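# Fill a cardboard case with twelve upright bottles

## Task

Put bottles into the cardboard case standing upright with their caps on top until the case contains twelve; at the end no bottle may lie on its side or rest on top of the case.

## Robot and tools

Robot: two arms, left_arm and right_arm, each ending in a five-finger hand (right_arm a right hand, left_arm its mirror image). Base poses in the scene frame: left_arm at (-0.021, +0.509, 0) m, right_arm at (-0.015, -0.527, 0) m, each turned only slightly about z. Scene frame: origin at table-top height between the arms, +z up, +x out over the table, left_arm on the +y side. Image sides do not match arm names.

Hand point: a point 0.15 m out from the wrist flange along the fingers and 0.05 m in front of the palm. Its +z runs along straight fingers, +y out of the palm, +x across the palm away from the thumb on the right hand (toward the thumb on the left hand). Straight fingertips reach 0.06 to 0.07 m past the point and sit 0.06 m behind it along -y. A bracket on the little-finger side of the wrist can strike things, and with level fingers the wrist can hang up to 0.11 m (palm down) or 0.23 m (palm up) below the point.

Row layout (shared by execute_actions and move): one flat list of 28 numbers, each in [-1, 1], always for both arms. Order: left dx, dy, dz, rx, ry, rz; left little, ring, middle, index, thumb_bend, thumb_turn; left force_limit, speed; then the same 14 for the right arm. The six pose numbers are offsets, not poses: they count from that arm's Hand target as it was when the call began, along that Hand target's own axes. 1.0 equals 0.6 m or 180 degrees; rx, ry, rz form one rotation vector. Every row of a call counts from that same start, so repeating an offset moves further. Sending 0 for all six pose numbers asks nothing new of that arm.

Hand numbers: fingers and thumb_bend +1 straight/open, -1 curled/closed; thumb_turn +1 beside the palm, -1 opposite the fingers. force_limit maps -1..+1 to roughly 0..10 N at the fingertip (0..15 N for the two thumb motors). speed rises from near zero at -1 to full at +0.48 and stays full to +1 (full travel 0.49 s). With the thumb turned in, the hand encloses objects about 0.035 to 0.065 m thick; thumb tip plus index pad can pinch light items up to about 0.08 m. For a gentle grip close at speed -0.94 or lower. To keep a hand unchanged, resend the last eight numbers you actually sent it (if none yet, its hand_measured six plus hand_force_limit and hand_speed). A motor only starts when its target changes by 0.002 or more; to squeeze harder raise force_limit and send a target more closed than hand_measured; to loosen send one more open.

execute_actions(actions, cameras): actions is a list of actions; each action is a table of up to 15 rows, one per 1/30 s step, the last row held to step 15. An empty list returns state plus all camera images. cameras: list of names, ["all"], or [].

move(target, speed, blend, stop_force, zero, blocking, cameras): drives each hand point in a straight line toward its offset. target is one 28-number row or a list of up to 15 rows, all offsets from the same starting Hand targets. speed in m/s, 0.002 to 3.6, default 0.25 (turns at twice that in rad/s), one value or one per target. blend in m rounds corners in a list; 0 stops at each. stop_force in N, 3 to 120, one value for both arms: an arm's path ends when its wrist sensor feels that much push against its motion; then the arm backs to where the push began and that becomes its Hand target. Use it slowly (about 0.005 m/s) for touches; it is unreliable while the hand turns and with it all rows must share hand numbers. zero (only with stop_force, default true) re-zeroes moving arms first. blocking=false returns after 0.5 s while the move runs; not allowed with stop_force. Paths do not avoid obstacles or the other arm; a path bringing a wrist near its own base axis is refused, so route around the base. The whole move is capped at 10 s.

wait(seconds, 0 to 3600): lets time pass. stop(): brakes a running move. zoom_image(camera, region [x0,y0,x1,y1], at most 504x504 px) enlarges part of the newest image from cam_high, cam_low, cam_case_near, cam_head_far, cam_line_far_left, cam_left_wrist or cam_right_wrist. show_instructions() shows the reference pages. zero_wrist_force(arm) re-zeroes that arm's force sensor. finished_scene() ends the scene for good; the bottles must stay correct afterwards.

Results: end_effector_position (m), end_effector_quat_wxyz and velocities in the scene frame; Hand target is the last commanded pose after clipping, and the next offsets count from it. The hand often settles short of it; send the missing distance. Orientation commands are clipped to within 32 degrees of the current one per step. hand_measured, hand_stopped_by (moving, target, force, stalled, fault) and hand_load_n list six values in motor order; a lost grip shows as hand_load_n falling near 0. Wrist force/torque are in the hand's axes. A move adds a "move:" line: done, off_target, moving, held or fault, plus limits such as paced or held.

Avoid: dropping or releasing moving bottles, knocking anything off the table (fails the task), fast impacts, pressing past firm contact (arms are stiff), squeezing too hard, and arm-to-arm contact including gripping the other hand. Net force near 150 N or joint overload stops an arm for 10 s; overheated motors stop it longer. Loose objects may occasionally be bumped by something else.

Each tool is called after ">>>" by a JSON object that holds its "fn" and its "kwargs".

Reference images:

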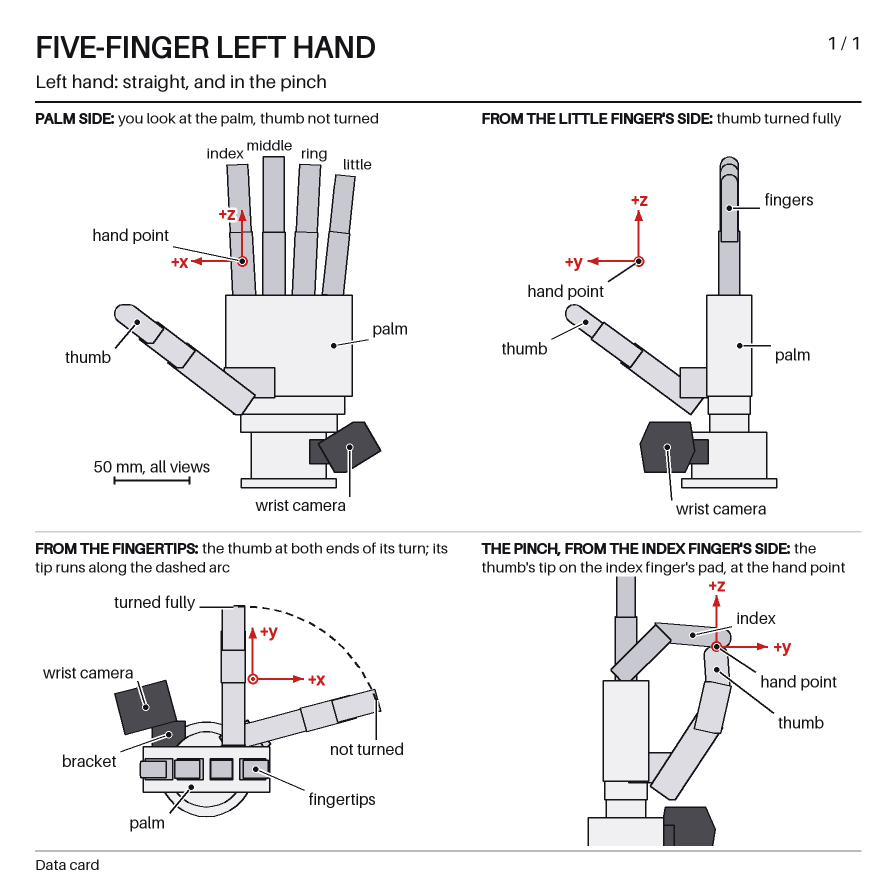

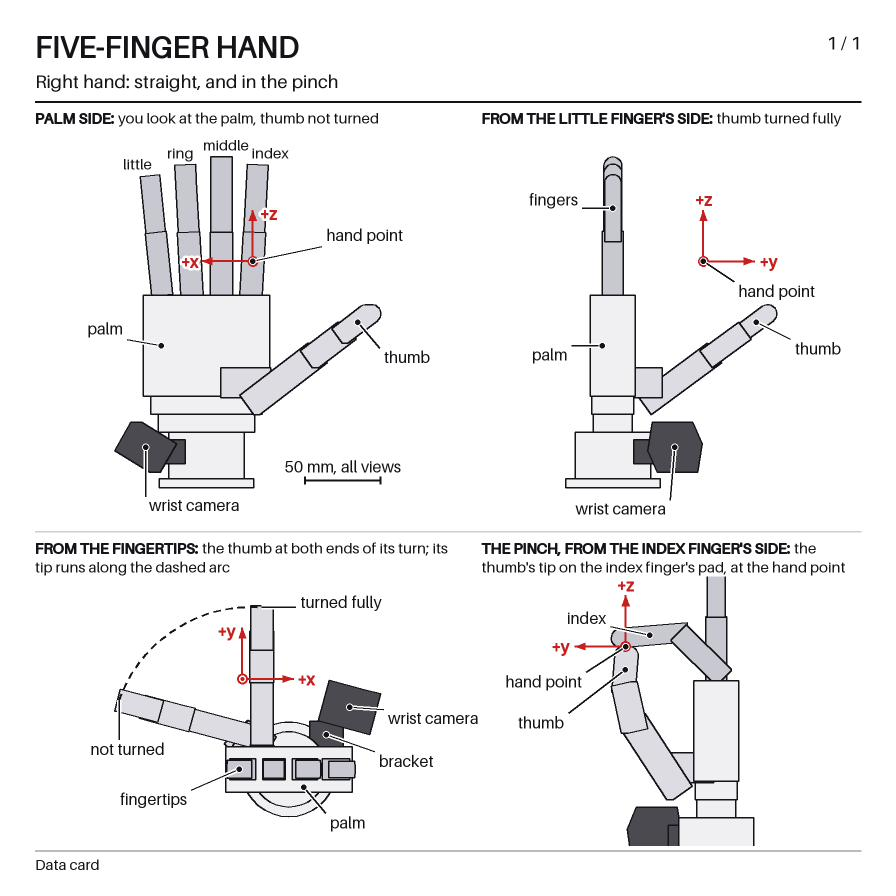

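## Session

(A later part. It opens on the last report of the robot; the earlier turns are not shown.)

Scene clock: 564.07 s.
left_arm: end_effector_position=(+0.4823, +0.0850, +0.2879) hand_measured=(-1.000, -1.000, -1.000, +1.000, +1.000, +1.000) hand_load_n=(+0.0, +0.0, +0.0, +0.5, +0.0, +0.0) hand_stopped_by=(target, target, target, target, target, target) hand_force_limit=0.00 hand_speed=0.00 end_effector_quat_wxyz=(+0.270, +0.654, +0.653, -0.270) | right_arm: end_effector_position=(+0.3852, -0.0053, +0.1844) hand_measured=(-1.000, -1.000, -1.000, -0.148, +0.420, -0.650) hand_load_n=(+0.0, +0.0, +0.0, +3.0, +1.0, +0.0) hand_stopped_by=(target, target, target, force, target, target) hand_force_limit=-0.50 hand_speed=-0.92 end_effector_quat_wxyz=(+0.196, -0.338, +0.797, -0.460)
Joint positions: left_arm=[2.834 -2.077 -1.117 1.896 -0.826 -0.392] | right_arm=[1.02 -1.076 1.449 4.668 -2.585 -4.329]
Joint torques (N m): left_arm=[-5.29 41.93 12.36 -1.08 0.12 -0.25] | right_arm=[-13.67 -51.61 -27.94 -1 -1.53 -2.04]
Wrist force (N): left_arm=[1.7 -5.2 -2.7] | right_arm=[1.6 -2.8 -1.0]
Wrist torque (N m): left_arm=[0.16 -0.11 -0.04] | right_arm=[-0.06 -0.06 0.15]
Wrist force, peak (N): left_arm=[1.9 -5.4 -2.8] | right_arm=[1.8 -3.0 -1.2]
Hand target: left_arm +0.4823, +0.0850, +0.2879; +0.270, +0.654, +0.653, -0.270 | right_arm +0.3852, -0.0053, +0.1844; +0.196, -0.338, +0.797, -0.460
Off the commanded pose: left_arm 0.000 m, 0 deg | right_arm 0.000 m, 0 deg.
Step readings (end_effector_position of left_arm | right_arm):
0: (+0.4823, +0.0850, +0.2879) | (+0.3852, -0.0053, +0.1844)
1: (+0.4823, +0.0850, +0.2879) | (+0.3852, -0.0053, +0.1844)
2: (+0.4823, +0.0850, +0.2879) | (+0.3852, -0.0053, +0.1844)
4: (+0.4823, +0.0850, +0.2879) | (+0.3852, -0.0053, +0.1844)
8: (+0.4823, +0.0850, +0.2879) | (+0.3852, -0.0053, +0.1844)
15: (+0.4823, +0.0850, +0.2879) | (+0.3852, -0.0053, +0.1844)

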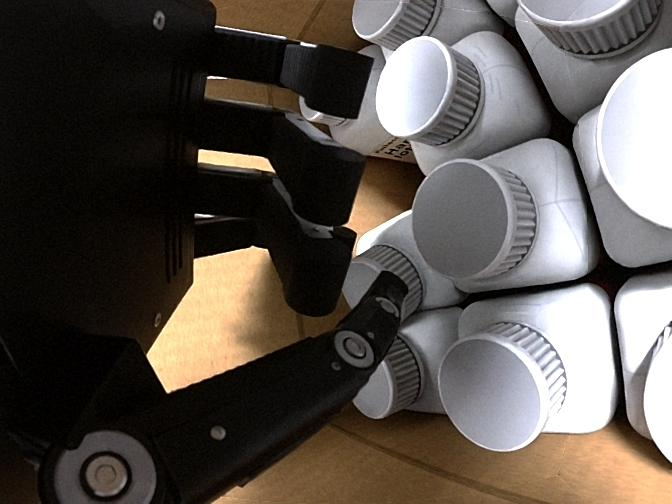

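>>> {"fn": "zoom_image", "kwargs": {"camera": "cam_right_wrist", "region": [300, 200, 460, 430]}}

Scaled by 2.191 from the camera's image (finer frame: 960x720).

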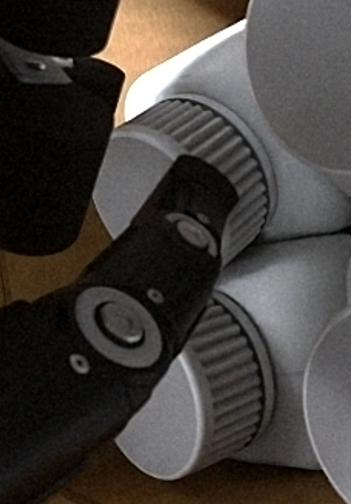

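>>> {"fn": "execute_actions", "kwargs": {"actions": [[[0,0,0,0,0,0,-1,-1,-1,1,1,1,0,0,0,0,0,0,0,0,-1,-1,-1,0.13,0.6,-0.65,-0.5,-0.85]]], "cameras": ["cam_right_wrist"]}}

>>> {"fn": "zoom_image", "kwargs": {"camera": "cam_right_wrist", "region": [300, 200, 460, 430]}}

Scene clock: 566.10 s.
left_arm: end_effector_position=(+0.4823, +0.0850, +0.2879) hand_measured=(-1.000, -1.000, -1.000, +1.000, +1.000, +1.000) hand_load_n=(+0.0, +0.0, +0.0, +0.0, +0.0, +0.0) hand_stopped_by=(target, target, target, target, target, target) hand_force_limit=0.00 hand_speed=0.00 end_effector_quat_wxyz=(+0.270, +0.654, +0.653, -0.270) | right_arm: end_effector_position=(+0.3852, -0.0053, +0.1844) hand_measured=(-1.000, -1.000, -1.000, +0.130, +0.600, -0.650) hand_load_n=(+0.0, +0.0, +0.0, +0.0, +0.0, +0.0) hand_stopped_by=(target, target, target, target, target, target) hand_force_limit=-0.50 hand_speed=-0.85 end_effector_quat_wxyz=(+0.196, -0.338, +0.797, -0.460)
Joint positions: left_arm=[2.834 -2.077 -1.117 1.896 -0.826 -0.392] | right_arm=[1.02 -1.076 1.449 4.668 -2.585 -4.329]
Joint torques (N m): left_arm=[-5.05 42.45 12.44 -0.92 0.16 -0.26] | right_arm=[-11.63 -44.24 -18.82 -2.56 -0.07 -1.94]
Wrist force (N): left_arm=[1.7 -5.2 -2.5] | right_arm=[-0.2 0.8 -1.3]
Wrist torque (N m): left_arm=[0.13 -0.09 -0.05] | right_arm=[0.18 0.04 0.15]
Wrist force, peak (N): left_arm=[1.9 -5.4 -3.0] | right_arm=[1.6 -3.2 -1.1]
Hand target: left_arm +0.4823, +0.0850, +0.2879; +0.270, +0.654, +0.653, -0.270 | right_arm +0.3852, -0.0053, +0.1844; +0.196, -0.338, +0.797, -0.460
Off the commanded pose: left_arm 0.000 m, 0 deg | right_arm 0.000 m, 0 deg.
Step readings (end_effector_position of left_arm | right_arm):
0: (+0.4823, +0.0850, +0.2879) | (+0.3852, -0.0053, +0.1844)
1: (+0.4823, +0.0850, +0.2879) | (+0.3852, -0.0053, +0.1844)
2: (+0.4823, +0.0850, +0.2879) | (+0.3852, -0.0053, +0.1844)
4: (+0.4823, +0.0850, +0.2879) | (+0.3852, -0.0053, +0.1844)
8: (+0.4823, +0.0850, +0.2879) | (+0.3852, -0.0053, +0.1844)
15: (+0.4823, +0.0850, +0.2879) | (+0.3852, -0.0053, +0.1844)

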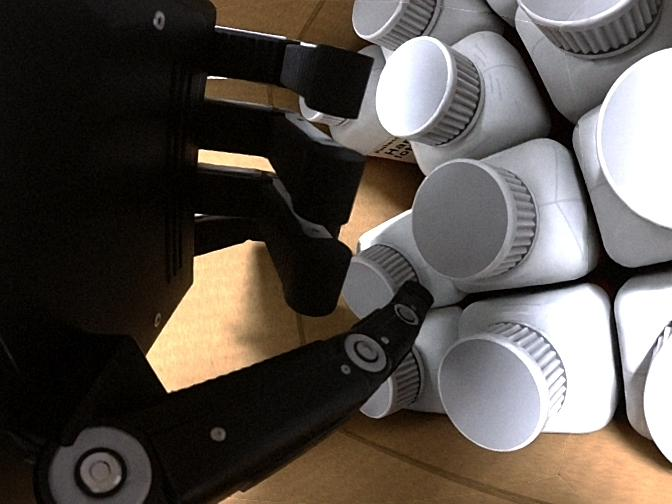

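Scaled by 2.191 from the camera's image (finer frame: 960x720).

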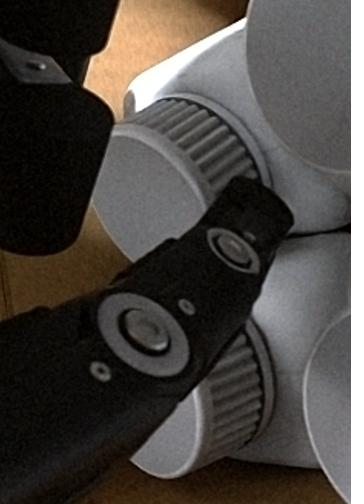

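>>> {"fn": "move", "kwargs": {"target": [0,0,0,0,0,0,-1,-1,-1,1,1,1,0,0,-0.01858,0.01547,-0.01179,0,0,0,-1,-1,-1,0.13,0.6,-0.65,-0.5,-0.85], "speed": 0.03, "stop_force": 4, "cameras": ["cam_right_wrist"]}}

>>> {"fn": "zoom_image", "kwargs": {"camera": "cam_right_wrist", "region": [280, 160, 460, 390]}}

Scene clock: 568.13 s.
left_arm: end_effector_position=(+0.4823, +0.0850, +0.2879) hand_measured=(-1.000, -1.000, -1.000, +1.000, +1.000, +1.000) hand_load_n=(+0.0, +0.0, +0.0, +0.5, +0.0, +0.0) hand_stopped_by=(target, target, target, target, target, target) hand_force_limit=0.00 hand_speed=0.00 end_effector_quat_wxyz=(+0.270, +0.654, +0.653, -0.270) | right_arm: end_effector_position=(+0.3852, +0.0102, +0.1799) hand_measured=(-1.000, -1.000, -1.000, +0.130, +0.600, -0.650) hand_load_n=(+0.0, +0.0, +0.0, +0.0, +0.0, +0.0) hand_stopped_by=(target, target, target, target, target, target) hand_force_limit=-0.50 hand_speed=-0.85 end_effector_quat_wxyz=(+0.196, -0.338, +0.797, -0.460)
Joint positions: left_arm=[2.834 -2.077 -1.117 1.896 -0.826 -0.392] | right_arm=[1.032 -1.04 1.399 4.7 -2.581 -4.307]
Joint torques (N m): left_arm=[-4.93 42.13 12.18 -0.76 0.18 -0.26] | right_arm=[-14.19 -55.18 -13.85 -3.54 -2.61 -2.19]
Wrist force (N): left_arm=[1.7 -5.3 -2.8] | right_arm=[-0.4 1.0 -1.4]
Wrist torque (N m): left_arm=[0.13 -0.11 -0.04] | right_arm=[0.21 0.08 0.03]
Wrist force, peak (N): left_arm=[2.0 -5.5 -2.6] | right_arm=[-0.5 1.1 -1.7]
Hand target: left_arm +0.4823, +0.0850, +0.2879; +0.270, +0.654, +0.653, -0.270 | right_arm +0.3852, +0.0102, +0.1799; +0.196, -0.338, +0.797, -0.460
Off the commanded pose: left_arm 0.000 m, 0 deg | right_arm 0.000 m, 0 deg.
move: done

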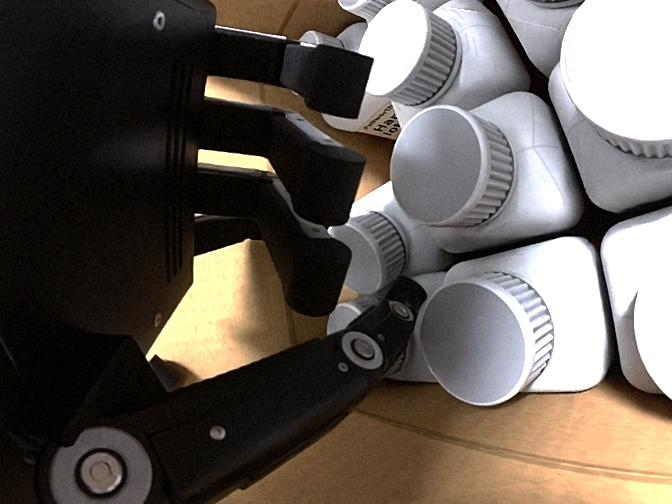

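Scaled by 2.191 from the camera's image (finer frame: 960x720).

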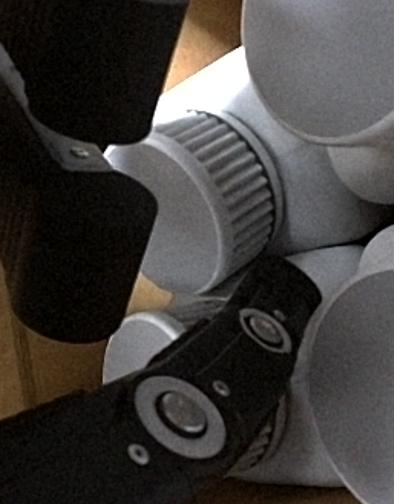

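>>> {"fn": "execute_actions", "kwargs": {"actions": [[[0,0,0,0,0,0,-1,-1,-1,1,1,1,0,0,0,0,0,0,0,0,-1,-1,-1,0.12,0.42,-0.65,-0.7,-0.85]]], "cameras": ["cam_right_wrist"]}}

>>> {"fn": "zoom_image", "kwargs": {"camera": "cam_right_wrist", "region": [280, 160, 460, 390]}}

Scene clock: 569.40 s.
left_arm: end_effector_position=(+0.4823, +0.0850, +0.2879) hand_measured=(-1.000, -1.000, -1.000, +1.000, +1.000, +1.000) hand_load_n=(+0.0, +0.0, +0.0, +0.0, +0.0, +0.0) hand_stopped_by=(target, target, target, target, target, target) hand_force_limit=0.00 hand_speed=0.00 end_effector_quat_wxyz=(+0.270, +0.654, +0.653, -0.270) | right_arm: end_effector_position=(+0.3852, +0.0102, +0.1799) hand_measured=(-1.000, -1.000, -1.000, +0.120, +0.420, -0.650) hand_load_n=(+0.0, +0.0, +0.5, +0.0, +0.0, +0.0) hand_stopped_by=(target, target, target, target, target, target) hand_force_limit=-0.70 hand_speed=-0.85 end_effector_quat_wxyz=(+0.196, -0.338, +0.797, -0.460)
Joint positions: left_arm=[2.834 -2.077 -1.117 1.896 -0.826 -0.392] | right_arm=[1.032 -1.04 1.399 4.7 -2.581 -4.307]
Joint torques (N m): left_arm=[-5.35 42.08 12.54 -0.62 0.16 -0.3] | right_arm=[-14.92 -56.71 -13.63 -3.3 -2.85 -2.01]
Wrist force (N): left_arm=[1.7 -5.3 -2.7] | right_arm=[-0.4 0.9 -1.5]
Wrist torque (N m): left_arm=[0.13 -0.09 -0.04] | right_arm=[0.20 0.09 0.03]
Wrist force, peak (N): left_arm=[1.7 -5.3 -2.9] | right_arm=[-0.8 0.8 -1.7]
Hand target: left_arm +0.4823, +0.0850, +0.2879; +0.270, +0.654, +0.653, -0.270 | right_arm +0.3852, +0.0102, +0.1799; +0.196, -0.338, +0.797, -0.460
Off the commanded pose: left_arm 0.000 m, 0 deg | right_arm 0.000 m, 0 deg.
Step readings (end_effector_position of left_arm | right_arm):
0: (+0.4823, +0.0850, +0.2879) | (+0.3852, +0.0102, +0.1799)
1: (+0.4823, +0.0850, +0.2879) | (+0.3852, +0.0102, +0.1799)
2: (+0.4823, +0.0850, +0.2879) | (+0.3852, +0.0102, +0.1799)
4: (+0.4823, +0.0850, +0.2879) | (+0.3852, +0.0102, +0.1799)
8: (+0.4823, +0.0850, +0.2879) | (+0.3852, +0.0102, +0.1799)
15: (+0.4823, +0.0850, +0.2879) | (+0.3852, +0.0102, +0.1799)

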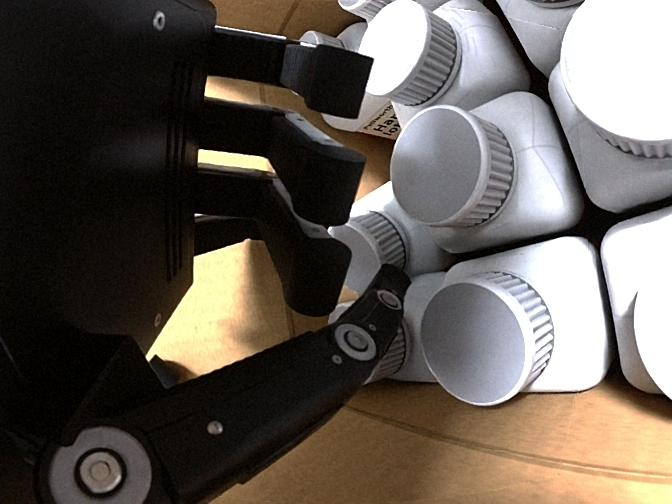

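Scaled by 2.191 from the camera's image (finer frame: 960x720).

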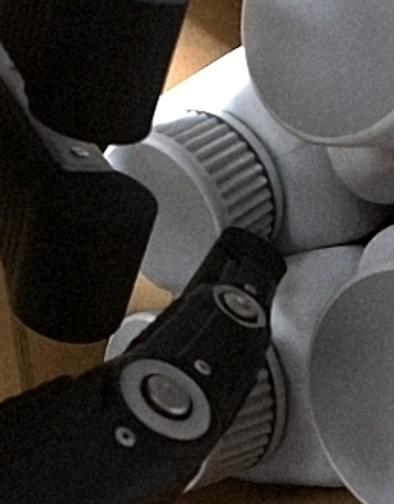

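>>> {"fn": "execute_actions", "kwargs": {"actions": [[[0,0,0,0,0,0,-1,-1,-1,1,1,1,0,0,0,0,0,0,0,0,-1,-1,-1,-0.15,0.42,-0.65,-0.5,-0.92]]], "cameras": ["cam_right_wrist"]}}

>>> {"fn": "zoom_image", "kwargs": {"camera": "cam_right_wrist", "region": [280, 160, 460, 390]}}

Scene clock: 570.20 s.
left_arm: end_effector_position=(+0.4823, +0.0850, +0.2879) hand_measured=(-1.000, -1.000, -1.000, +1.000, +1.000, +1.000) hand_load_n=(+0.0, +0.0, +0.0, +0.0, +0.0, +0.0) hand_stopped_by=(target, target, target, target, target, target) hand_force_limit=0.00 hand_speed=0.00 end_effector_quat_wxyz=(+0.270, +0.654, +0.653, -0.270) | right_arm: end_effector_position=(+0.3853, +0.0101, +0.1799) hand_measured=(-1.000, -1.000, -1.000, +0.054, +0.420, -0.650) hand_load_n=(+0.0, +0.0, +0.0, +2.5, +0.0, +0.0) hand_stopped_by=(target, target, target, force, target, target) hand_force_limit=-0.50 hand_speed=-0.92 end_effector_quat_wxyz=(+0.196, -0.338, +0.797, -0.460)
Joint positions: left_arm=[2.834 -2.077 -1.117 1.896 -0.826 -0.392] | right_arm=[1.032 -1.04 1.399 4.7 -2.581 -4.307]
Joint torques (N m): left_arm=[-5.47 42.73 12.31 -0.63 0.17 -0.22] | right_arm=[-11.11 -54.51 -13.63 -3.55 -1.59 -2.15]
Wrist force (N): left_arm=[1.7 -5.3 -2.6] | right_arm=[1.5 -1.6 0.5]
Wrist torque (N m): left_arm=[0.12 -0.09 -0.04] | right_arm=[0.02 -0.05 0.04]
Wrist force, peak (N): left_arm=[1.7 -5.4 -2.7] | right_arm=[2.0 -2.0 0.1]
Hand target: left_arm +0.4823, +0.0850, +0.2879; +0.270, +0.654, +0.653, -0.270 | right_arm +0.3852, +0.0102, +0.1799; +0.196, -0.338, +0.797, -0.460
Off the commanded pose: left_arm 0.000 m, 0 deg | right_arm 0.000 m, 0 deg.
Step readings (end_effector_position of left_arm | right_arm):
0: (+0.4823, +0.0850, +0.2879) | (+0.3852, +0.0102, +0.1799)
1: (+0.4823, +0.0850, +0.2879) | (+0.3852, +0.0102, +0.1799)
2: (+0.4823, +0.0850, +0.2879) | (+0.3852, +0.0102, +0.1799)
4: (+0.4823, +0.0850, +0.2879) | (+0.3852, +0.0102, +0.1799)
8: (+0.4823, +0.0850, +0.2879) | (+0.3853, +0.0102, +0.1799)
15: (+0.4823, +0.0850, +0.2879) | (+0.3853, +0.0101, +0.1799)

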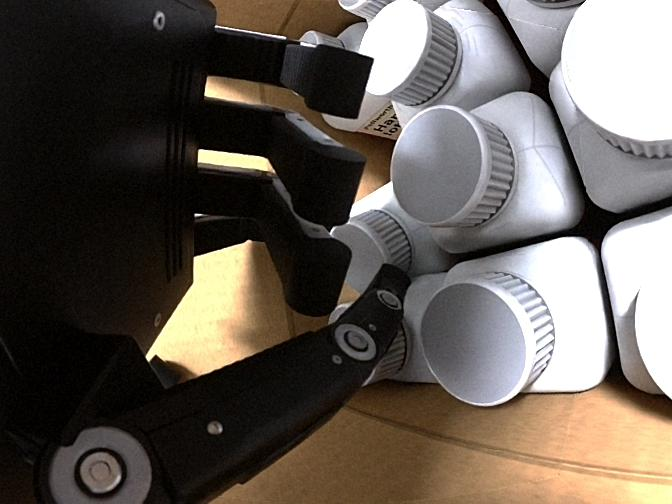

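Scaled by 2.191 from the camera's image (finer frame: 960x720).

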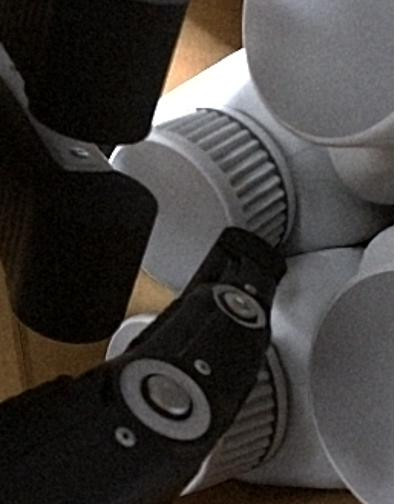

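>>> {"fn": "execute_actions", "kwargs": {"actions": [[[0,0,0,0,0,0,-1,-1,-1,1,1,1,0,0,0,0,0,0,0,0,-1,-1,-1,0.054,0.3,-0.65,-0.5,-0.92]]], "cameras": ["cam_right_wrist"]}}

>>> {"fn": "zoom_image", "kwargs": {"camera": "cam_right_wrist", "region": [280, 160, 460, 390]}}

Scene clock: 571.70 s.
left_arm: end_effector_position=(+0.4823, +0.0850, +0.2879) hand_measured=(-1.000, -1.000, -1.000, +1.000, +1.000, +1.000) hand_load_n=(+0.0, +0.0, +0.0, +0.0, +0.0, +0.0) hand_stopped_by=(target, target, target, target, target, target) hand_force_limit=0.00 hand_speed=0.00 end_effector_quat_wxyz=(+0.270, +0.654, +0.653, -0.270) | right_arm: end_effector_position=(+0.3853, +0.0101, +0.1799) hand_measured=(-1.000, -1.000, -1.000, +0.054, +0.300, -0.650) hand_load_n=(+0.0, +0.0, +0.0, +2.5, +0.5, +0.0) hand_stopped_by=(target, target, target, target, target, target) hand_force_limit=-0.50 hand_speed=-0.92 end_effector_quat_wxyz=(+0.196, -0.338, +0.797, -0.460)
Joint positions: left_arm=[2.834 -2.077 -1.117 1.896 -0.826 -0.392] | right_arm=[1.032 -1.04 1.399 4.7 -2.581 -4.307]
Joint torques (N m): left_arm=[-5.46 42.32 12.05 -0.53 0.16 -0.15] | right_arm=[0.11 -51.28 -16.43 -3.57 0.15 -2.28]
Wrist force (N): left_arm=[1.9 -5.4 -2.7] | right_arm=[1.4 -1.6 0.6]
Wrist torque (N m): left_arm=[0.12 -0.13 -0.03] | right_arm=[0.01 -0.06 0.05]
Wrist force, peak (N): left_arm=[1.8 -5.5 -2.7] | right_arm=[1.7 -1.9 0.5]
Hand target: left_arm +0.4823, +0.0850, +0.2879; +0.270, +0.654, +0.653, -0.270 | right_arm +0.3852, +0.0102, +0.1799; +0.196, -0.338, +0.797, -0.460
Off the commanded pose: left_arm 0.000 m, 0 deg | right_arm 0.000 m, 0 deg.
Step readings (end_effector_position of left_arm | right_arm):
0: (+0.4823, +0.0850, +0.2879) | (+0.3853, +0.0101, +0.1799)
1: (+0.4823, +0.0850, +0.2879) | (+0.3853, +0.0101, +0.1799)
2: (+0.4823, +0.0850, +0.2879) | (+0.3853, +0.0101, +0.1799)
4: (+0.4823, +0.0850, +0.2879) | (+0.3853, +0.0101, +0.1799)
8: (+0.4823, +0.0850, +0.2879) | (+0.3853, +0.0101, +0.1799)
15: (+0.4823, +0.0850, +0.2879) | (+0.3853, +0.0101, +0.1799)

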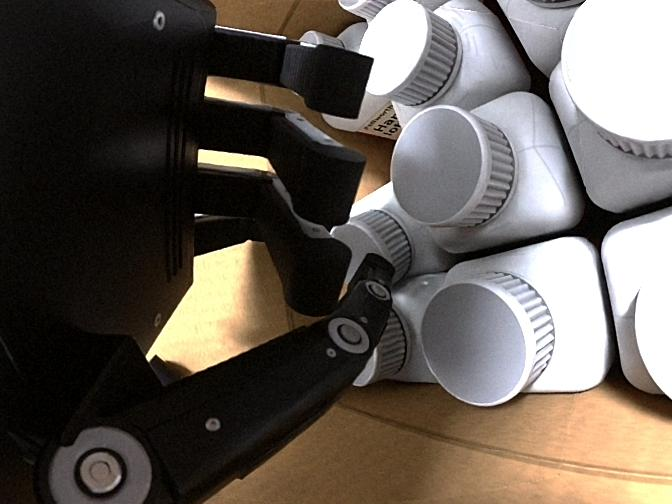

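Scaled by 2.191 from the camera's image (finer frame: 960x720).

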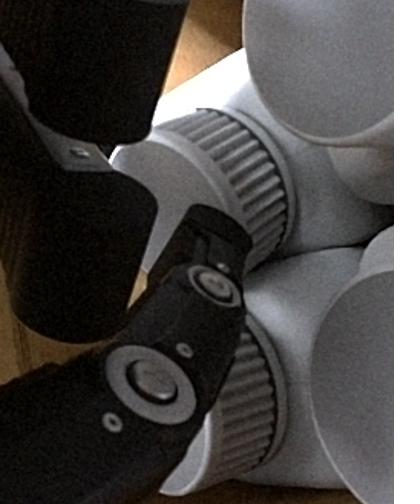

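>>> {"fn": "execute_actions", "kwargs": {"actions": [[[0,0,0,0,0,0,-1,-1,-1,1,1,1,0,0,0,0,0,0,0,0,-1,-1,-1,0.14,0.55,-0.65,-0.5,-0.85]]], "cameras": []}}

>>> {"fn": "move", "kwargs": {"target": [0,0,0,0,0,0,-1,-1,-1,1,1,1,0,0,-0.0018,0.00953,0.00333,0,0,0,-1,-1,-1,0.14,0.55,-0.65,-0.5,-0.85], "speed": 0.02, "stop_force": 3, "cameras": ["cam_right_wrist"]}}

>>> {"fn": "zoom_image", "kwargs": {"camera": "cam_right_wrist", "region": [280, 160, 460, 390]}}

Scene clock: 573.90 s.
left_arm: end_effector_position=(+0.4823, +0.0850, +0.2879) hand_measured=(-1.000, -1.000, -1.000, +1.000, +1.000, +1.000) hand_load_n=(+0.0, +0.0, +0.0, +0.0, +0.0, +0.0) hand_stopped_by=(target, target, target, target, target, target) hand_force_limit=0.00 hand_speed=0.00 end_effector_quat_wxyz=(+0.270, +0.654, +0.653, -0.270) | right_arm: end_effector_position=(+0.3852, +0.0102, +0.1799) hand_measured=(-1.000, -1.000, -1.000, +0.140, +0.550, -0.650) hand_load_n=(+0.0, +0.0, +0.0, +0.0, +0.0, +0.0) hand_stopped_by=(target, target, target, target, target, target) hand_force_limit=-0.50 hand_speed=-0.85 end_effector_quat_wxyz=(+0.196, -0.338, +0.797, -0.460)
Joint positions: left_arm=[2.834 -2.077 -1.117 1.896 -0.826 -0.392] | right_arm=[1.032 -1.04 1.399 4.7 -2.581 -4.307]
Joint torques (N m): left_arm=[-5.73 42.84 12.82 -0.32 0.28 -0.19] | right_arm=[13.6 -47.27 -19.57 -3.34 -0.92 -1.97]
Wrist force (N): left_arm=[1.7 -5.3 -2.8] | right_arm=[-0.3 0.8 -1.4]
Wrist torque (N m): left_arm=[0.15 -0.09 -0.05] | right_arm=[0.19 0.07 0.04]
Wrist force, peak (N): left_arm=[1.8 -5.5 -2.9] | right_arm=[1.8 -1.7 0.2]
Hand target: left_arm +0.4823, +0.0850, +0.2879; +0.270, +0.654, +0.653, -0.270 | right_arm +0.3852, +0.0102, +0.1799; +0.196, -0.338, +0.797, -0.460
Off the commanded pose: left_arm 0.000 m, 0 deg | right_arm 0.000 m, 0 deg.
Step readings (end_effector_position of left_arm | right_arm):
0: (+0.4823, +0.0850, +0.2879) | (+0.3853, +0.0101, +0.1799)
1: (+0.4823, +0.0850, +0.2879) | (+0.3853, +0.0101, +0.1799)
2: (+0.4823, +0.0850, +0.2879) | (+0.3853, +0.0101, +0.1799)
4: (+0.4823, +0.0850, +0.2879) | (+0.3853, +0.0101, +0.1799)
8: (+0.4823, +0.0850, +0.2879) | (+0.3853, +0.0101, +0.1799)
15: (+0.4823, +0.0850, +0.2879) | (+0.3853, +0.0101, +0.1799)

Scene clock: 575.70 s.
left_arm: end_effector_position=(+0.4823, +0.0850, +0.2879) hand_measured=(-1.000, -1.000, -1.000, +1.000, +1.000, +1.000) hand_load_n=(+0.0, +0.0, +0.0, +0.0, +0.0, +0.0) hand_stopped_by=(target, target, target, target, target, target) hand_force_limit=0.00 hand_speed=0.00 end_effector_quat_wxyz=(+0.270, +0.654, +0.653, -0.270) | right_arm: end_effector_position=(+0.3852, +0.0111, +0.1764) hand_measured=(-1.000, -1.000, -1.000, +0.140, +0.550, -0.650) hand_load_n=(+0.0, +0.0, +0.0, +0.0, +0.0, +0.0) hand_stopped_by=(target, target, target, target, target, target) hand_force_limit=-0.50 hand_speed=-0.85 end_effector_quat_wxyz=(+0.196, -0.338, +0.797, -0.460)
Joint positions: left_arm=[2.834 -2.077 -1.117 1.896 -0.826 -0.392] | right_arm=[1.033 -1.035 1.401 4.695 -2.58 -4.305]
Joint torques (N m): left_arm=[-5.04 42.72 12.8 -0.14 0.21 -0.19] | right_arm=[-13.79 -55.33 -29.6 -1.26 -2.14 -1.97]
Wrist force (N): left_arm=[1.8 -5.1 -2.6] | right_arm=[-0.6 0.7 -1.5]
Wrist torque (N m): left_arm=[0.17 -0.10 -0.04] | right_arm=[0.21 0.12 0.02]
Wrist force, peak (N): left_arm=[1.8 -5.5 -2.7] | right_arm=[-0.2 -3.1 -4.3]
Hand target: left_arm +0.4823, +0.0850, +0.2879; +0.270, +0.654, +0.653, -0.270 | right_arm +0.3852, +0.0111, +0.1764; +0.196, -0.338, +0.797, -0.460 (not the last commanded pose)
Off the commanded pose: left_arm 0.000 m, 0 deg | right_arm 0.003 m, 0 deg.
move: contact (right_arm)

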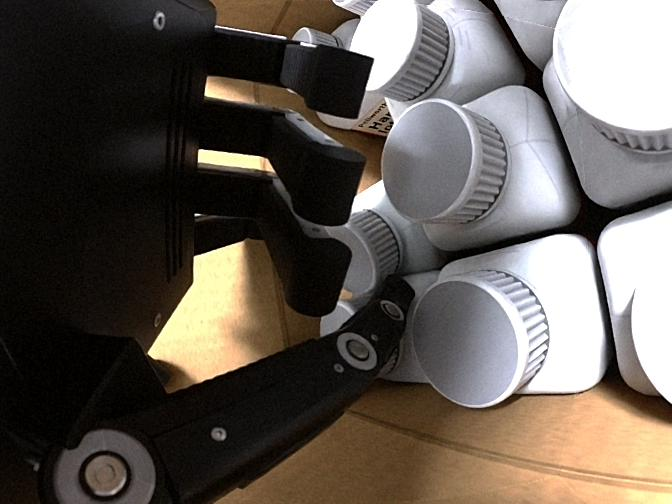

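Scaled by 2.191 from the camera's image (finer frame: 960x720).

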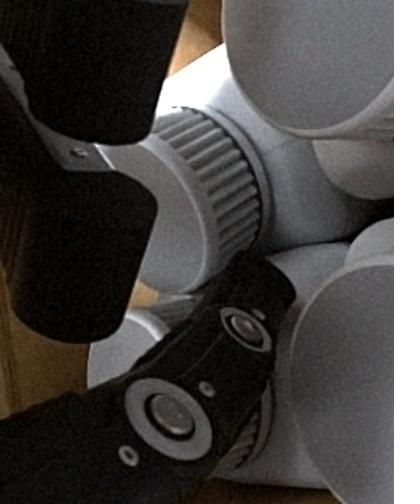

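>>> {"fn": "execute_actions", "kwargs": {"actions": [[[0,0,0,0,0,0,-1,-1,-1,1,1,1,0,0,0,0,0,0,0,0,-1,-1,-1,0.14,0.4,-0.65,-0.6,-0.88]]], "cameras": ["cam_right_wrist"]}}

>>> {"fn": "zoom_image", "kwargs": {"camera": "cam_right_wrist", "region": [280, 160, 460, 390]}}

Scene clock: 577.07 s.
left_arm: end_effector_position=(+0.4823, +0.0850, +0.2879) hand_measured=(-1.000, -1.000, -1.000, +1.000, +1.000, +1.000) hand_load_n=(+0.0, +0.0, +0.0, +0.0, +0.0, +0.0) hand_stopped_by=(target, target, target, target, target, target) hand_force_limit=0.00 hand_speed=0.00 end_effector_quat_wxyz=(+0.270, +0.654, +0.653, -0.270) | right_arm: end_effector_position=(+0.3852, +0.0111, +0.1764) hand_measured=(-1.000, -1.000, -1.000, +0.140, +0.400, -0.650) hand_load_n=(+0.0, +0.0, +0.0, +0.0, +0.0, +0.0) hand_stopped_by=(target, target, target, target, target, target) hand_force_limit=-0.60 hand_speed=-0.88 end_effector_quat_wxyz=(+0.196, -0.338, +0.797, -0.460)
Joint positions: left_arm=[2.834 -2.077 -1.117 1.896 -0.826 -0.392] | right_arm=[1.033 -1.035 1.401 4.695 -2.58 -4.305]
Joint torques (N m): left_arm=[-4.92 42.59 12.54 -0.07 0.31 -0.2] | right_arm=[-13.52 -55.89 -29.82 -1.56 -2.41 -2.01]
Wrist force (N): left_arm=[1.8 -5.1 -2.9] | right_arm=[-0.3 0.7 -1.7]
Wrist torque (N m): left_arm=[0.18 -0.11 -0.04] | right_arm=[0.20 0.07 0.04]
Wrist force, peak (N): left_arm=[1.7 -5.4 -2.9] | right_arm=[-0.6 0.8 -1.9]
Hand target: left_arm +0.4823, +0.0850, +0.2879; +0.270, +0.654, +0.653, -0.270 | right_arm +0.3852, +0.0111, +0.1764; +0.196, -0.338, +0.797, -0.460
Off the commanded pose: left_arm 0.000 m, 0 deg | right_arm 0.000 m, 0 deg.
Step readings (end_effector_position of left_arm | right_arm):
0: (+0.4823, +0.0850, +0.2879) | (+0.3852, +0.0111, +0.1764)
1: (+0.4823, +0.0850, +0.2879) | (+0.3852, +0.0111, +0.1764)
2: (+0.4823, +0.0850, +0.2879) | (+0.3852, +0.0111, +0.1764)
4: (+0.4823, +0.0850, +0.2879) | (+0.3852, +0.0111, +0.1764)
8: (+0.4823, +0.0850, +0.2879) | (+0.3852, +0.0111, +0.1764)
15: (+0.4823, +0.0850, +0.2879) | (+0.3852, +0.0111, +0.1764)

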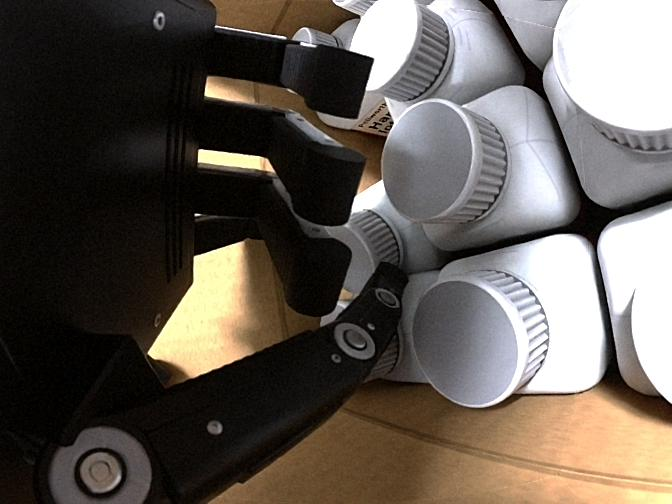

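Scaled by 2.191 from the camera's image (finer frame: 960x720).

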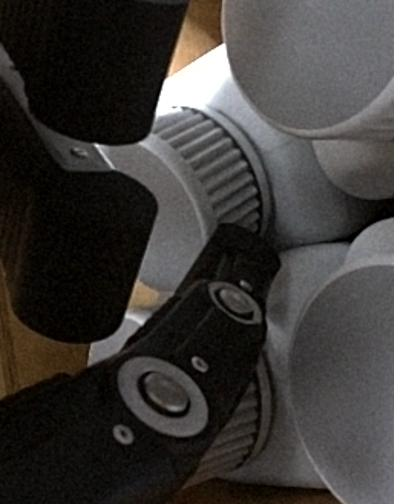

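>>> {"fn": "execute_actions", "kwargs": {"actions": [[[0,0,0,0,0,0,-1,-1,-1,1,1,1,0,0,0,0,0,0,0,0,-1,-1,-1,0.14,0.3,-0.65,-0.7,-0.9]]], "cameras": ["cam_right_wrist"]}}

>>> {"fn": "zoom_image", "kwargs": {"camera": "cam_right_wrist", "region": [280, 160, 460, 390]}}

Scene clock: 578.07 s.
left_arm: end_effector_position=(+0.4823, +0.0850, +0.2879) hand_measured=(-1.000, -1.000, -1.000, +1.000, +1.000, +1.000) hand_load_n=(+0.5, +0.0, +0.0, +0.0, +0.0, +0.0) hand_stopped_by=(target, target, target, target, target, target) hand_force_limit=0.00 hand_speed=0.00 end_effector_quat_wxyz=(+0.270, +0.654, +0.653, -0.270) | right_arm: end_effector_position=(+0.3852, +0.0111, +0.1764) hand_measured=(-1.000, -1.000, -1.000, +0.140, +0.300, -0.650) hand_load_n=(+0.0, +0.0, +0.0, +0.5, +0.0, +0.0) hand_stopped_by=(target, target, target, target, target, target) hand_force_limit=-0.70 hand_speed=-0.90 end_effector_quat_wxyz=(+0.196, -0.338, +0.797, -0.460)
Joint positions: left_arm=[2.834 -2.077 -1.117 1.896 -0.826 -0.392] | right_arm=[1.033 -1.035 1.401 4.695 -2.58 -4.305]
Joint torques (N m): left_arm=[-5.1 42.75 12.51 0 0.22 -0.2] | right_arm=[-14.47 -56.15 -28.77 -2.32 -2.4 -2.21]
Wrist force (N): left_arm=[1.7 -5.2 -2.5] | right_arm=[-0.3 1.0 -1.7]
Wrist torque (N m): left_arm=[0.14 -0.10 -0.04] | right_arm=[0.21 0.08 0.04]
Wrist force, peak (N): left_arm=[1.8 -5.4 -2.8] | right_arm=[-0.1 1.0 -2.1]
Hand target: left_arm +0.4823, +0.0850, +0.2879; +0.270, +0.654, +0.653, -0.270 | right_arm +0.3852, +0.0111, +0.1764; +0.196, -0.338, +0.797, -0.460
Off the commanded pose: left_arm 0.000 m, 0 deg | right_arm 0.000 m, 0 deg.
Step readings (end_effector_position of left_arm | right_arm):
0: (+0.4823, +0.0850, +0.2879) | (+0.3852, +0.0111, +0.1764)
1: (+0.4823, +0.0850, +0.2879) | (+0.3852, +0.0111, +0.1764)
2: (+0.4823, +0.0850, +0.2879) | (+0.3852, +0.0111, +0.1764)
4: (+0.4823, +0.0850, +0.2879) | (+0.3852, +0.0111, +0.1764)
8: (+0.4823, +0.0850, +0.2879) | (+0.3852, +0.0111, +0.1764)
15: (+0.4823, +0.0850, +0.2879) | (+0.3852, +0.0111, +0.1764)

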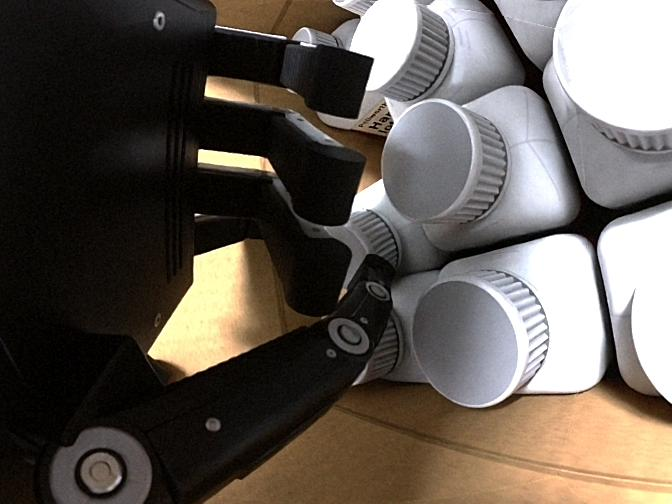

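Scaled by 2.191 from the camera's image (finer frame: 960x720).

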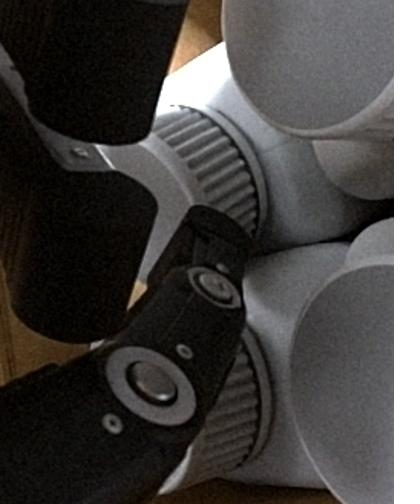

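>>> {"fn": "execute_actions", "kwargs": {"actions": [[[0,0,0,0,0,0,-1,-1,-1,1,1,1,0,0,0,0,0,0,0,0,-1,-1,-1,0.14,0.6,-0.65,-0.5,-0.7]]], "cameras": []}}

>>> {"fn": "move", "kwargs": {"target": [[0,0,0,0,0,0,-1,-1,-1,1,1,1,0,0,0.01,-0.0433,-0.025,0,0,0,-1,-1,-1,0.14,0.6,-0.65,-0.5,-0.7],[0,0,0,0,0,0,-1,-1,-1,1,1,1,0,0,0.0793,-0.4434,-0.1696,0,0,0,-1,-1,-1,0.14,0.6,-0.65,-0.5,-0.7],[0,0,0,0,0,0,-1,-1,-1,1,1,1,0,0,0.0793,-0.4434,-0.1696,-0.3162,-0.1277,-0.2213,-1,-1,-1,0.14,0.6,-0.65,-0.5,-0.7]], "speed": [0.04,0.25,0.5], "blend": [0.005,0.03,0], "cameras": ["cam_case_near"]}}

Scene clock: 579.43 s.
left_arm: end_effector_position=(+0.4823, +0.0850, +0.2879) hand_measured=(-1.000, -1.000, -1.000, +1.000, +1.000, +1.000) hand_load_n=(+0.0, +0.0, +0.0, +0.5, +0.0, +0.0) hand_stopped_by=(target, target, target, target, target, target) hand_force_limit=0.00 hand_speed=0.00 end_effector_quat_wxyz=(+0.270, +0.654, +0.653, -0.270) | right_arm: end_effector_position=(+0.3852, +0.0111, +0.1765) hand_measured=(-1.000, -1.000, -1.000, +0.140, +0.598, -0.650) hand_load_n=(+0.0, +0.0, +0.0, +0.0, -1.5, +0.0) hand_stopped_by=(target, target, target, target, target, target) hand_force_limit=-0.50 hand_speed=-0.70 end_effector_quat_wxyz=(+0.196, -0.338, +0.797, -0.460)
Joint positions: left_arm=[2.834 -2.077 -1.117 1.896 -0.826 -0.392] | right_arm=[1.033 -1.035 1.401 4.695 -2.58 -4.305]
Joint torques (N m): left_arm=[-4.91 42.46 12.49 0.19 0.24 -0.19] | right_arm=[-14.27 -51.24 -26.76 -2.92 -0.76 -2.23]
Wrist force (N): left_arm=[1.7 -5.5 -2.6] | right_arm=[-0.4 -5.2 -3.0]
Wrist torque (N m): left_arm=[0.11 -0.09 -0.04] | right_arm=[-0.25 0.10 -0.03]
Wrist force, peak (N): left_arm=[1.8 -5.4 -2.8] | right_arm=[-0.4 -5.4 -3.1]
Hand target: left_arm +0.4823, +0.0850, +0.2879; +0.270, +0.654, +0.653, -0.270 | right_arm +0.3852, +0.0111, +0.1764; +0.196, -0.338, +0.797, -0.460
Off the commanded pose: left_arm 0.000 m, 0 deg | right_arm 0.000 m, 0 deg.
Step readings (end_effector_position of left_arm | right_arm):
0: (+0.4823, +0.0850, +0.2879) | (+0.3852, +0.0111, +0.1764)
1: (+0.4823, +0.0850, +0.2879) | (+0.3852, +0.0111, +0.1764)
2: (+0.4823, +0.0850, +0.2879) | (+0.3852, +0.0111, +0.1764)
4: (+0.4823, +0.0850, +0.2879) | (+0.3852, +0.0111, +0.1764)
8: (+0.4823, +0.0850, +0.2879) | (+0.3852, +0.0111, +0.1764)
15: (+0.4823, +0.0850, +0.2879) | (+0.3852, +0.0111, +0.1764)

Scene clock: 583.07 s.
left_arm: end_effector_position=(+0.4823, +0.0850, +0.2879) hand_measured=(-1.000, -1.000, -1.000, +1.000, +1.000, +1.000) hand_load_n=(+0.0, +0.0, +0.0, +0.0, +0.0, +0.0) hand_stopped_by=(target, target, target, target, target, target) hand_force_limit=0.00 hand_speed=0.00 end_effector_quat_wxyz=(+0.270, +0.654, +0.653, -0.270) | right_arm: end_effector_position=(+0.3843, -0.0546, +0.4576) hand_measured=(-1.000, -1.000, -1.000, +0.140, +0.600, -0.650) hand_load_n=(+0.0, +0.0, +0.0, +0.0, +0.0, +0.0) hand_stopped_by=(target, target, target, target, target, target) hand_force_limit=-0.50 hand_speed=-0.70 end_effector_quat_wxyz=(-0.001, +0.707, -0.708, +0.000) end_effector_velocity=(-0.001, +0.000, +0.000) end_effector_angular_velocity=(+0.002, +0.003, +0.004)
Joint positions: left_arm=[2.834 -2.077 -1.117 1.896 -0.826 -0.392] | right_arm=[0.573 -1.182 0.785 5.108 -1.571 -5.728]
Joint velocities: left_arm=[within noise] | right_arm=[-0.001 0 0 0.001 0.004 -0.005]
Joint torques (N m): left_arm=[-5.57 42.94 11.97 0.44 0.29 -0.1] | right_arm=[10.33 -42.01 -23.49 -1.36 1.8 -2.04]
Wrist force (N): left_arm=[1.8 -5.2 -2.8] | right_arm=[-0.2 2.2 -3.2]
Wrist torque (N m): left_arm=[0.16 -0.11 -0.04] | right_arm=[0.08 0.17 0.20]
Wrist force, peak (N): left_arm=[1.9 -5.5 -2.7] | right_arm=[-0.1 -5.3 -2.9]
Hand target: left_arm +0.4823, +0.0850, +0.2879; +0.270, +0.654, +0.653, -0.270 | right_arm +0.3842, -0.0546, +0.4576; -0.001, +0.707, -0.707, +0.000
Off the commanded pose: left_arm 0.000 m, 0 deg | right_arm 0.000 m, 0 deg.
move: done

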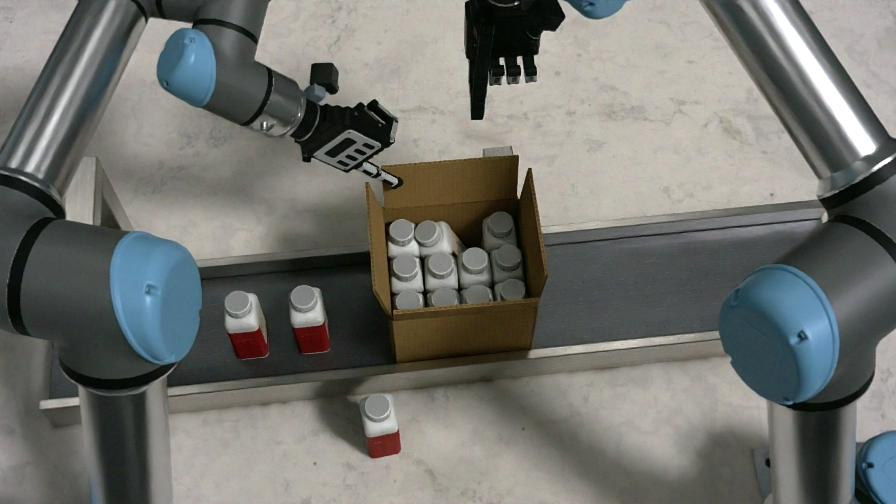

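>>> {"fn": "zoom_image", "kwargs": {"camera": "cam_case_near", "region": [380, 185, 540, 305]}}

Scaled by 3.150 from the camera's image (finer frame: 1280x720).

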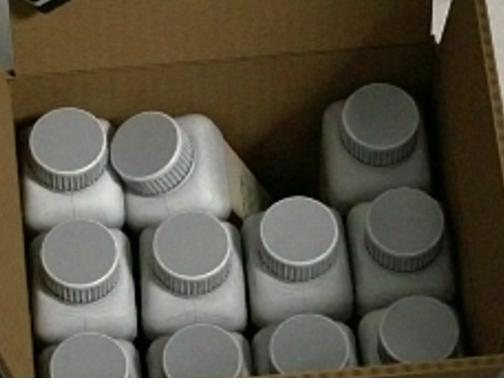

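>>> {"fn": "move", "kwargs": {"target": [[0,0,0,0,0,0,-1,-1,-1,1,1,1,0,0,-0.1427,0.1203,0.0293,0,0,0,-1,-1,-1,1,1,-0.65,0,0.3],[0,0,0,0,0,0,-1,-1,-1,1,1,1,0,0,-0.1427,0.1203,0.31,0,0,0,-1,-1,-1,1,1,-0.65,0,0.3]], "speed": [0.25,0.25], "blend": [0.02,0], "cameras": []}}

>>> {"fn": "move", "kwargs": {"target": [0,0,0,0,0,0,-1,-1,-1,1,1,1,0,0,0,0,0.0832,0,0,0,-1,-1,-1,1,1,-0.65,0,0.3], "speed": 0.05, "stop_force": 4, "cameras": []}}

>>> {"fn": "move", "kwargs": {"target": [[0,0,0,0,0,0,-1,-1,-1,1,1,1,0,0,0.03,-0.0083,0,0,0,0,-1,-1,-1,1,1,-0.65,0,0.3],[0,0,0,0,0,0,-1,-1,-1,1,1,1,0,0,0.0767,-0.0117,0,0,0,0,-1,-1,-1,1,1,-0.65,0,0.3]], "speed": 0.02, "blend": 0.003, "stop_force": 8, "cameras": ["cam_case_near"]}}

>>> {"fn": "zoom_image", "kwargs": {"camera": "cam_case_near", "region": [390, 185, 510, 275]}}

Scene clock: 585.13 s.
left_arm: end_effector_position=(+0.4823, +0.0850, +0.2879) hand_measured=(-1.000, -1.000, -1.000, +1.000, +1.000, +1.000) hand_load_n=(+0.0, +0.5, +0.0, +0.0, +0.0, +0.0) hand_stopped_by=(target, target, target, target, target, target) hand_force_limit=0.00 hand_speed=0.00 end_effector_quat_wxyz=(+0.270, +0.654, +0.653, -0.270) | right_arm: end_effector_position=(+0.3122, +0.0313, +0.2716) hand_measured=(-1.000, -1.000, -1.000, +1.000, +1.000, -0.650) hand_load_n=(+0.0, +0.0, +0.0, +0.0, +0.0, +0.0) hand_stopped_by=(target, target, target, target, target, target) hand_force_limit=0.00 hand_speed=0.30 end_effector_quat_wxyz=(+0.000, +0.707, -0.707, +0.000)
Joint positions: left_arm=[2.834 -2.077 -1.117 1.896 -0.826 -0.392] | right_arm=[0.75 -1.21 1.308 4.613 -1.571 -5.55]
Joint torques (N m): left_arm=[-5.25 42.72 12.1 0.52 0.34 -0.1] | right_arm=[-13.54 -50.89 -11.85 -4.12 0.31 2.36]
Wrist force (N): left_arm=[1.5 -5.3 -2.5] | right_arm=[-0.6 2.4 -3.0]
Wrist torque (N m): left_arm=[0.13 -0.06 -0.05] | right_arm=[0.10 0.22 0.30]
Wrist force, peak (N): left_arm=[1.8 -5.6 -2.7] | right_arm=[-2.0 3.7 -4.7]
Hand target: left_arm +0.4823, +0.0850, +0.2879; +0.270, +0.654, +0.653, -0.270 | right_arm +0.3122, +0.0313, +0.2717; -0.001, +0.707, -0.707, +0.000
Off the commanded pose: left_arm 0.000 m, 0 deg | right_arm 0.000 m, 0 deg.
move: done

Scene clock: 587.27 s.
left_arm: end_effector_position=(+0.4823, +0.0850, +0.2879) hand_measured=(-1.000, -1.000, -1.000, +1.000, +1.000, +1.000) hand_load_n=(+0.0, +0.0, +0.0, +0.0, +0.0, +0.0) hand_stopped_by=(target, target, target, target, target, target) hand_force_limit=0.00 hand_speed=0.00 end_effector_quat_wxyz=(+0.270, +0.654, +0.653, -0.270) | right_arm: end_effector_position=(+0.3123, +0.0313, +0.2217) hand_measured=(-1.000, -1.000, -1.000, +1.000, +1.000, -0.650) hand_load_n=(-0.5, +0.0, +0.0, -0.5, +0.0, +0.0) hand_stopped_by=(target, target, target, target, target, target) hand_force_limit=0.00 hand_speed=0.30 end_effector_quat_wxyz=(-0.001, +0.707, -0.707, +0.000)
Joint positions: left_arm=[2.834 -2.077 -1.117 1.896 -0.826 -0.392] | right_arm=[0.75 -1.191 1.411 4.491 -1.571 -5.55]
Joint torques (N m): left_arm=[-5.39 42.99 12.52 0.74 0.4 -0.16] | right_arm=[6.09 -50.98 -31.64 -3.66 1.13 1.75]
Wrist force (N): left_arm=[1.7 -5.3 -2.8] | right_arm=[-0.5 3.0 -3.2]
Wrist torque (N m): left_arm=[0.15 -0.09 -0.04] | right_arm=[0.13 0.24 0.30]
Wrist force, peak (N): left_arm=[1.8 -5.4 -2.7] | right_arm=[-0.6 3.2 -3.2]
Hand target: left_arm +0.4823, +0.0850, +0.2879; +0.270, +0.654, +0.653, -0.270 | right_arm +0.3122, +0.0313, +0.2217; -0.001, +0.707, -0.707, +0.000
Off the commanded pose: left_arm 0.000 m, 0 deg | right_arm 0.000 m, 0 deg.
move: done

Scene clock: 590.70 s.
left_arm: end_effector_position=(+0.4823, +0.0850, +0.2879) hand_measured=(-1.000, -1.000, -1.000, +1.000, +1.000, +1.000) hand_load_n=(+0.0, +0.0, +0.0, +0.0, +0.0, +0.0) hand_stopped_by=(target, target, target, target, target, target) hand_force_limit=0.00 hand_speed=0.00 end_effector_quat_wxyz=(+0.270, +0.654, +0.653, -0.270) | right_arm: end_effector_position=(+0.3192, -0.0147, +0.2217) hand_measured=(-1.000, -1.000, -1.000, +1.000, +1.000, -0.650) hand_load_n=(+0.0, +0.0, +0.0, +0.0, -0.5, +0.0) hand_stopped_by=(target, target, target, target, target, target) hand_force_limit=0.00 hand_speed=0.30 end_effector_quat_wxyz=(-0.001, +0.707, -0.707, +0.000)
Joint positions: left_arm=[2.834 -2.077 -1.117 1.896 -0.826 -0.392] | right_arm=[0.687 -1.266 1.515 4.463 -1.571 -5.614]
Joint torques (N m): left_arm=[-5.24 42.89 12 1.01 0.35 -0.02] | right_arm=[13.19 -22.79 -30.53 -1.37 1.29 2.65]
Wrist force (N): left_arm=[1.9 -5.2 -2.6] | right_arm=[-0.4 2.5 -3.1]
Wrist torque (N m): left_arm=[0.14 -0.12 -0.03] | right_arm=[0.11 0.18 0.31]
Wrist force, peak (N): left_arm=[1.7 -5.5 -2.8] | right_arm=[-0.7 3.0 -3.6]
Hand target: left_arm +0.4823, +0.0850, +0.2879; +0.270, +0.654, +0.653, -0.270 | right_arm +0.3192, -0.0147, +0.2217; -0.001, +0.707, -0.707, +0.000
Off the commanded pose: left_arm 0.000 m, 0 deg | right_arm 0.000 m, 0 deg.
move: done

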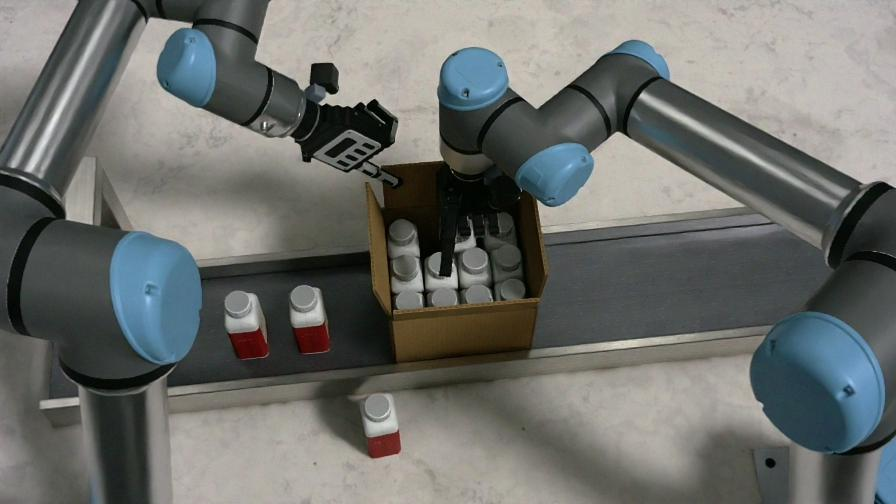

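Scaled by 4.200 from the camera's image (finer frame: 1280x720).

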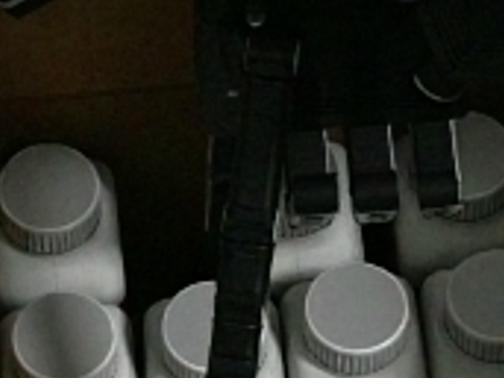

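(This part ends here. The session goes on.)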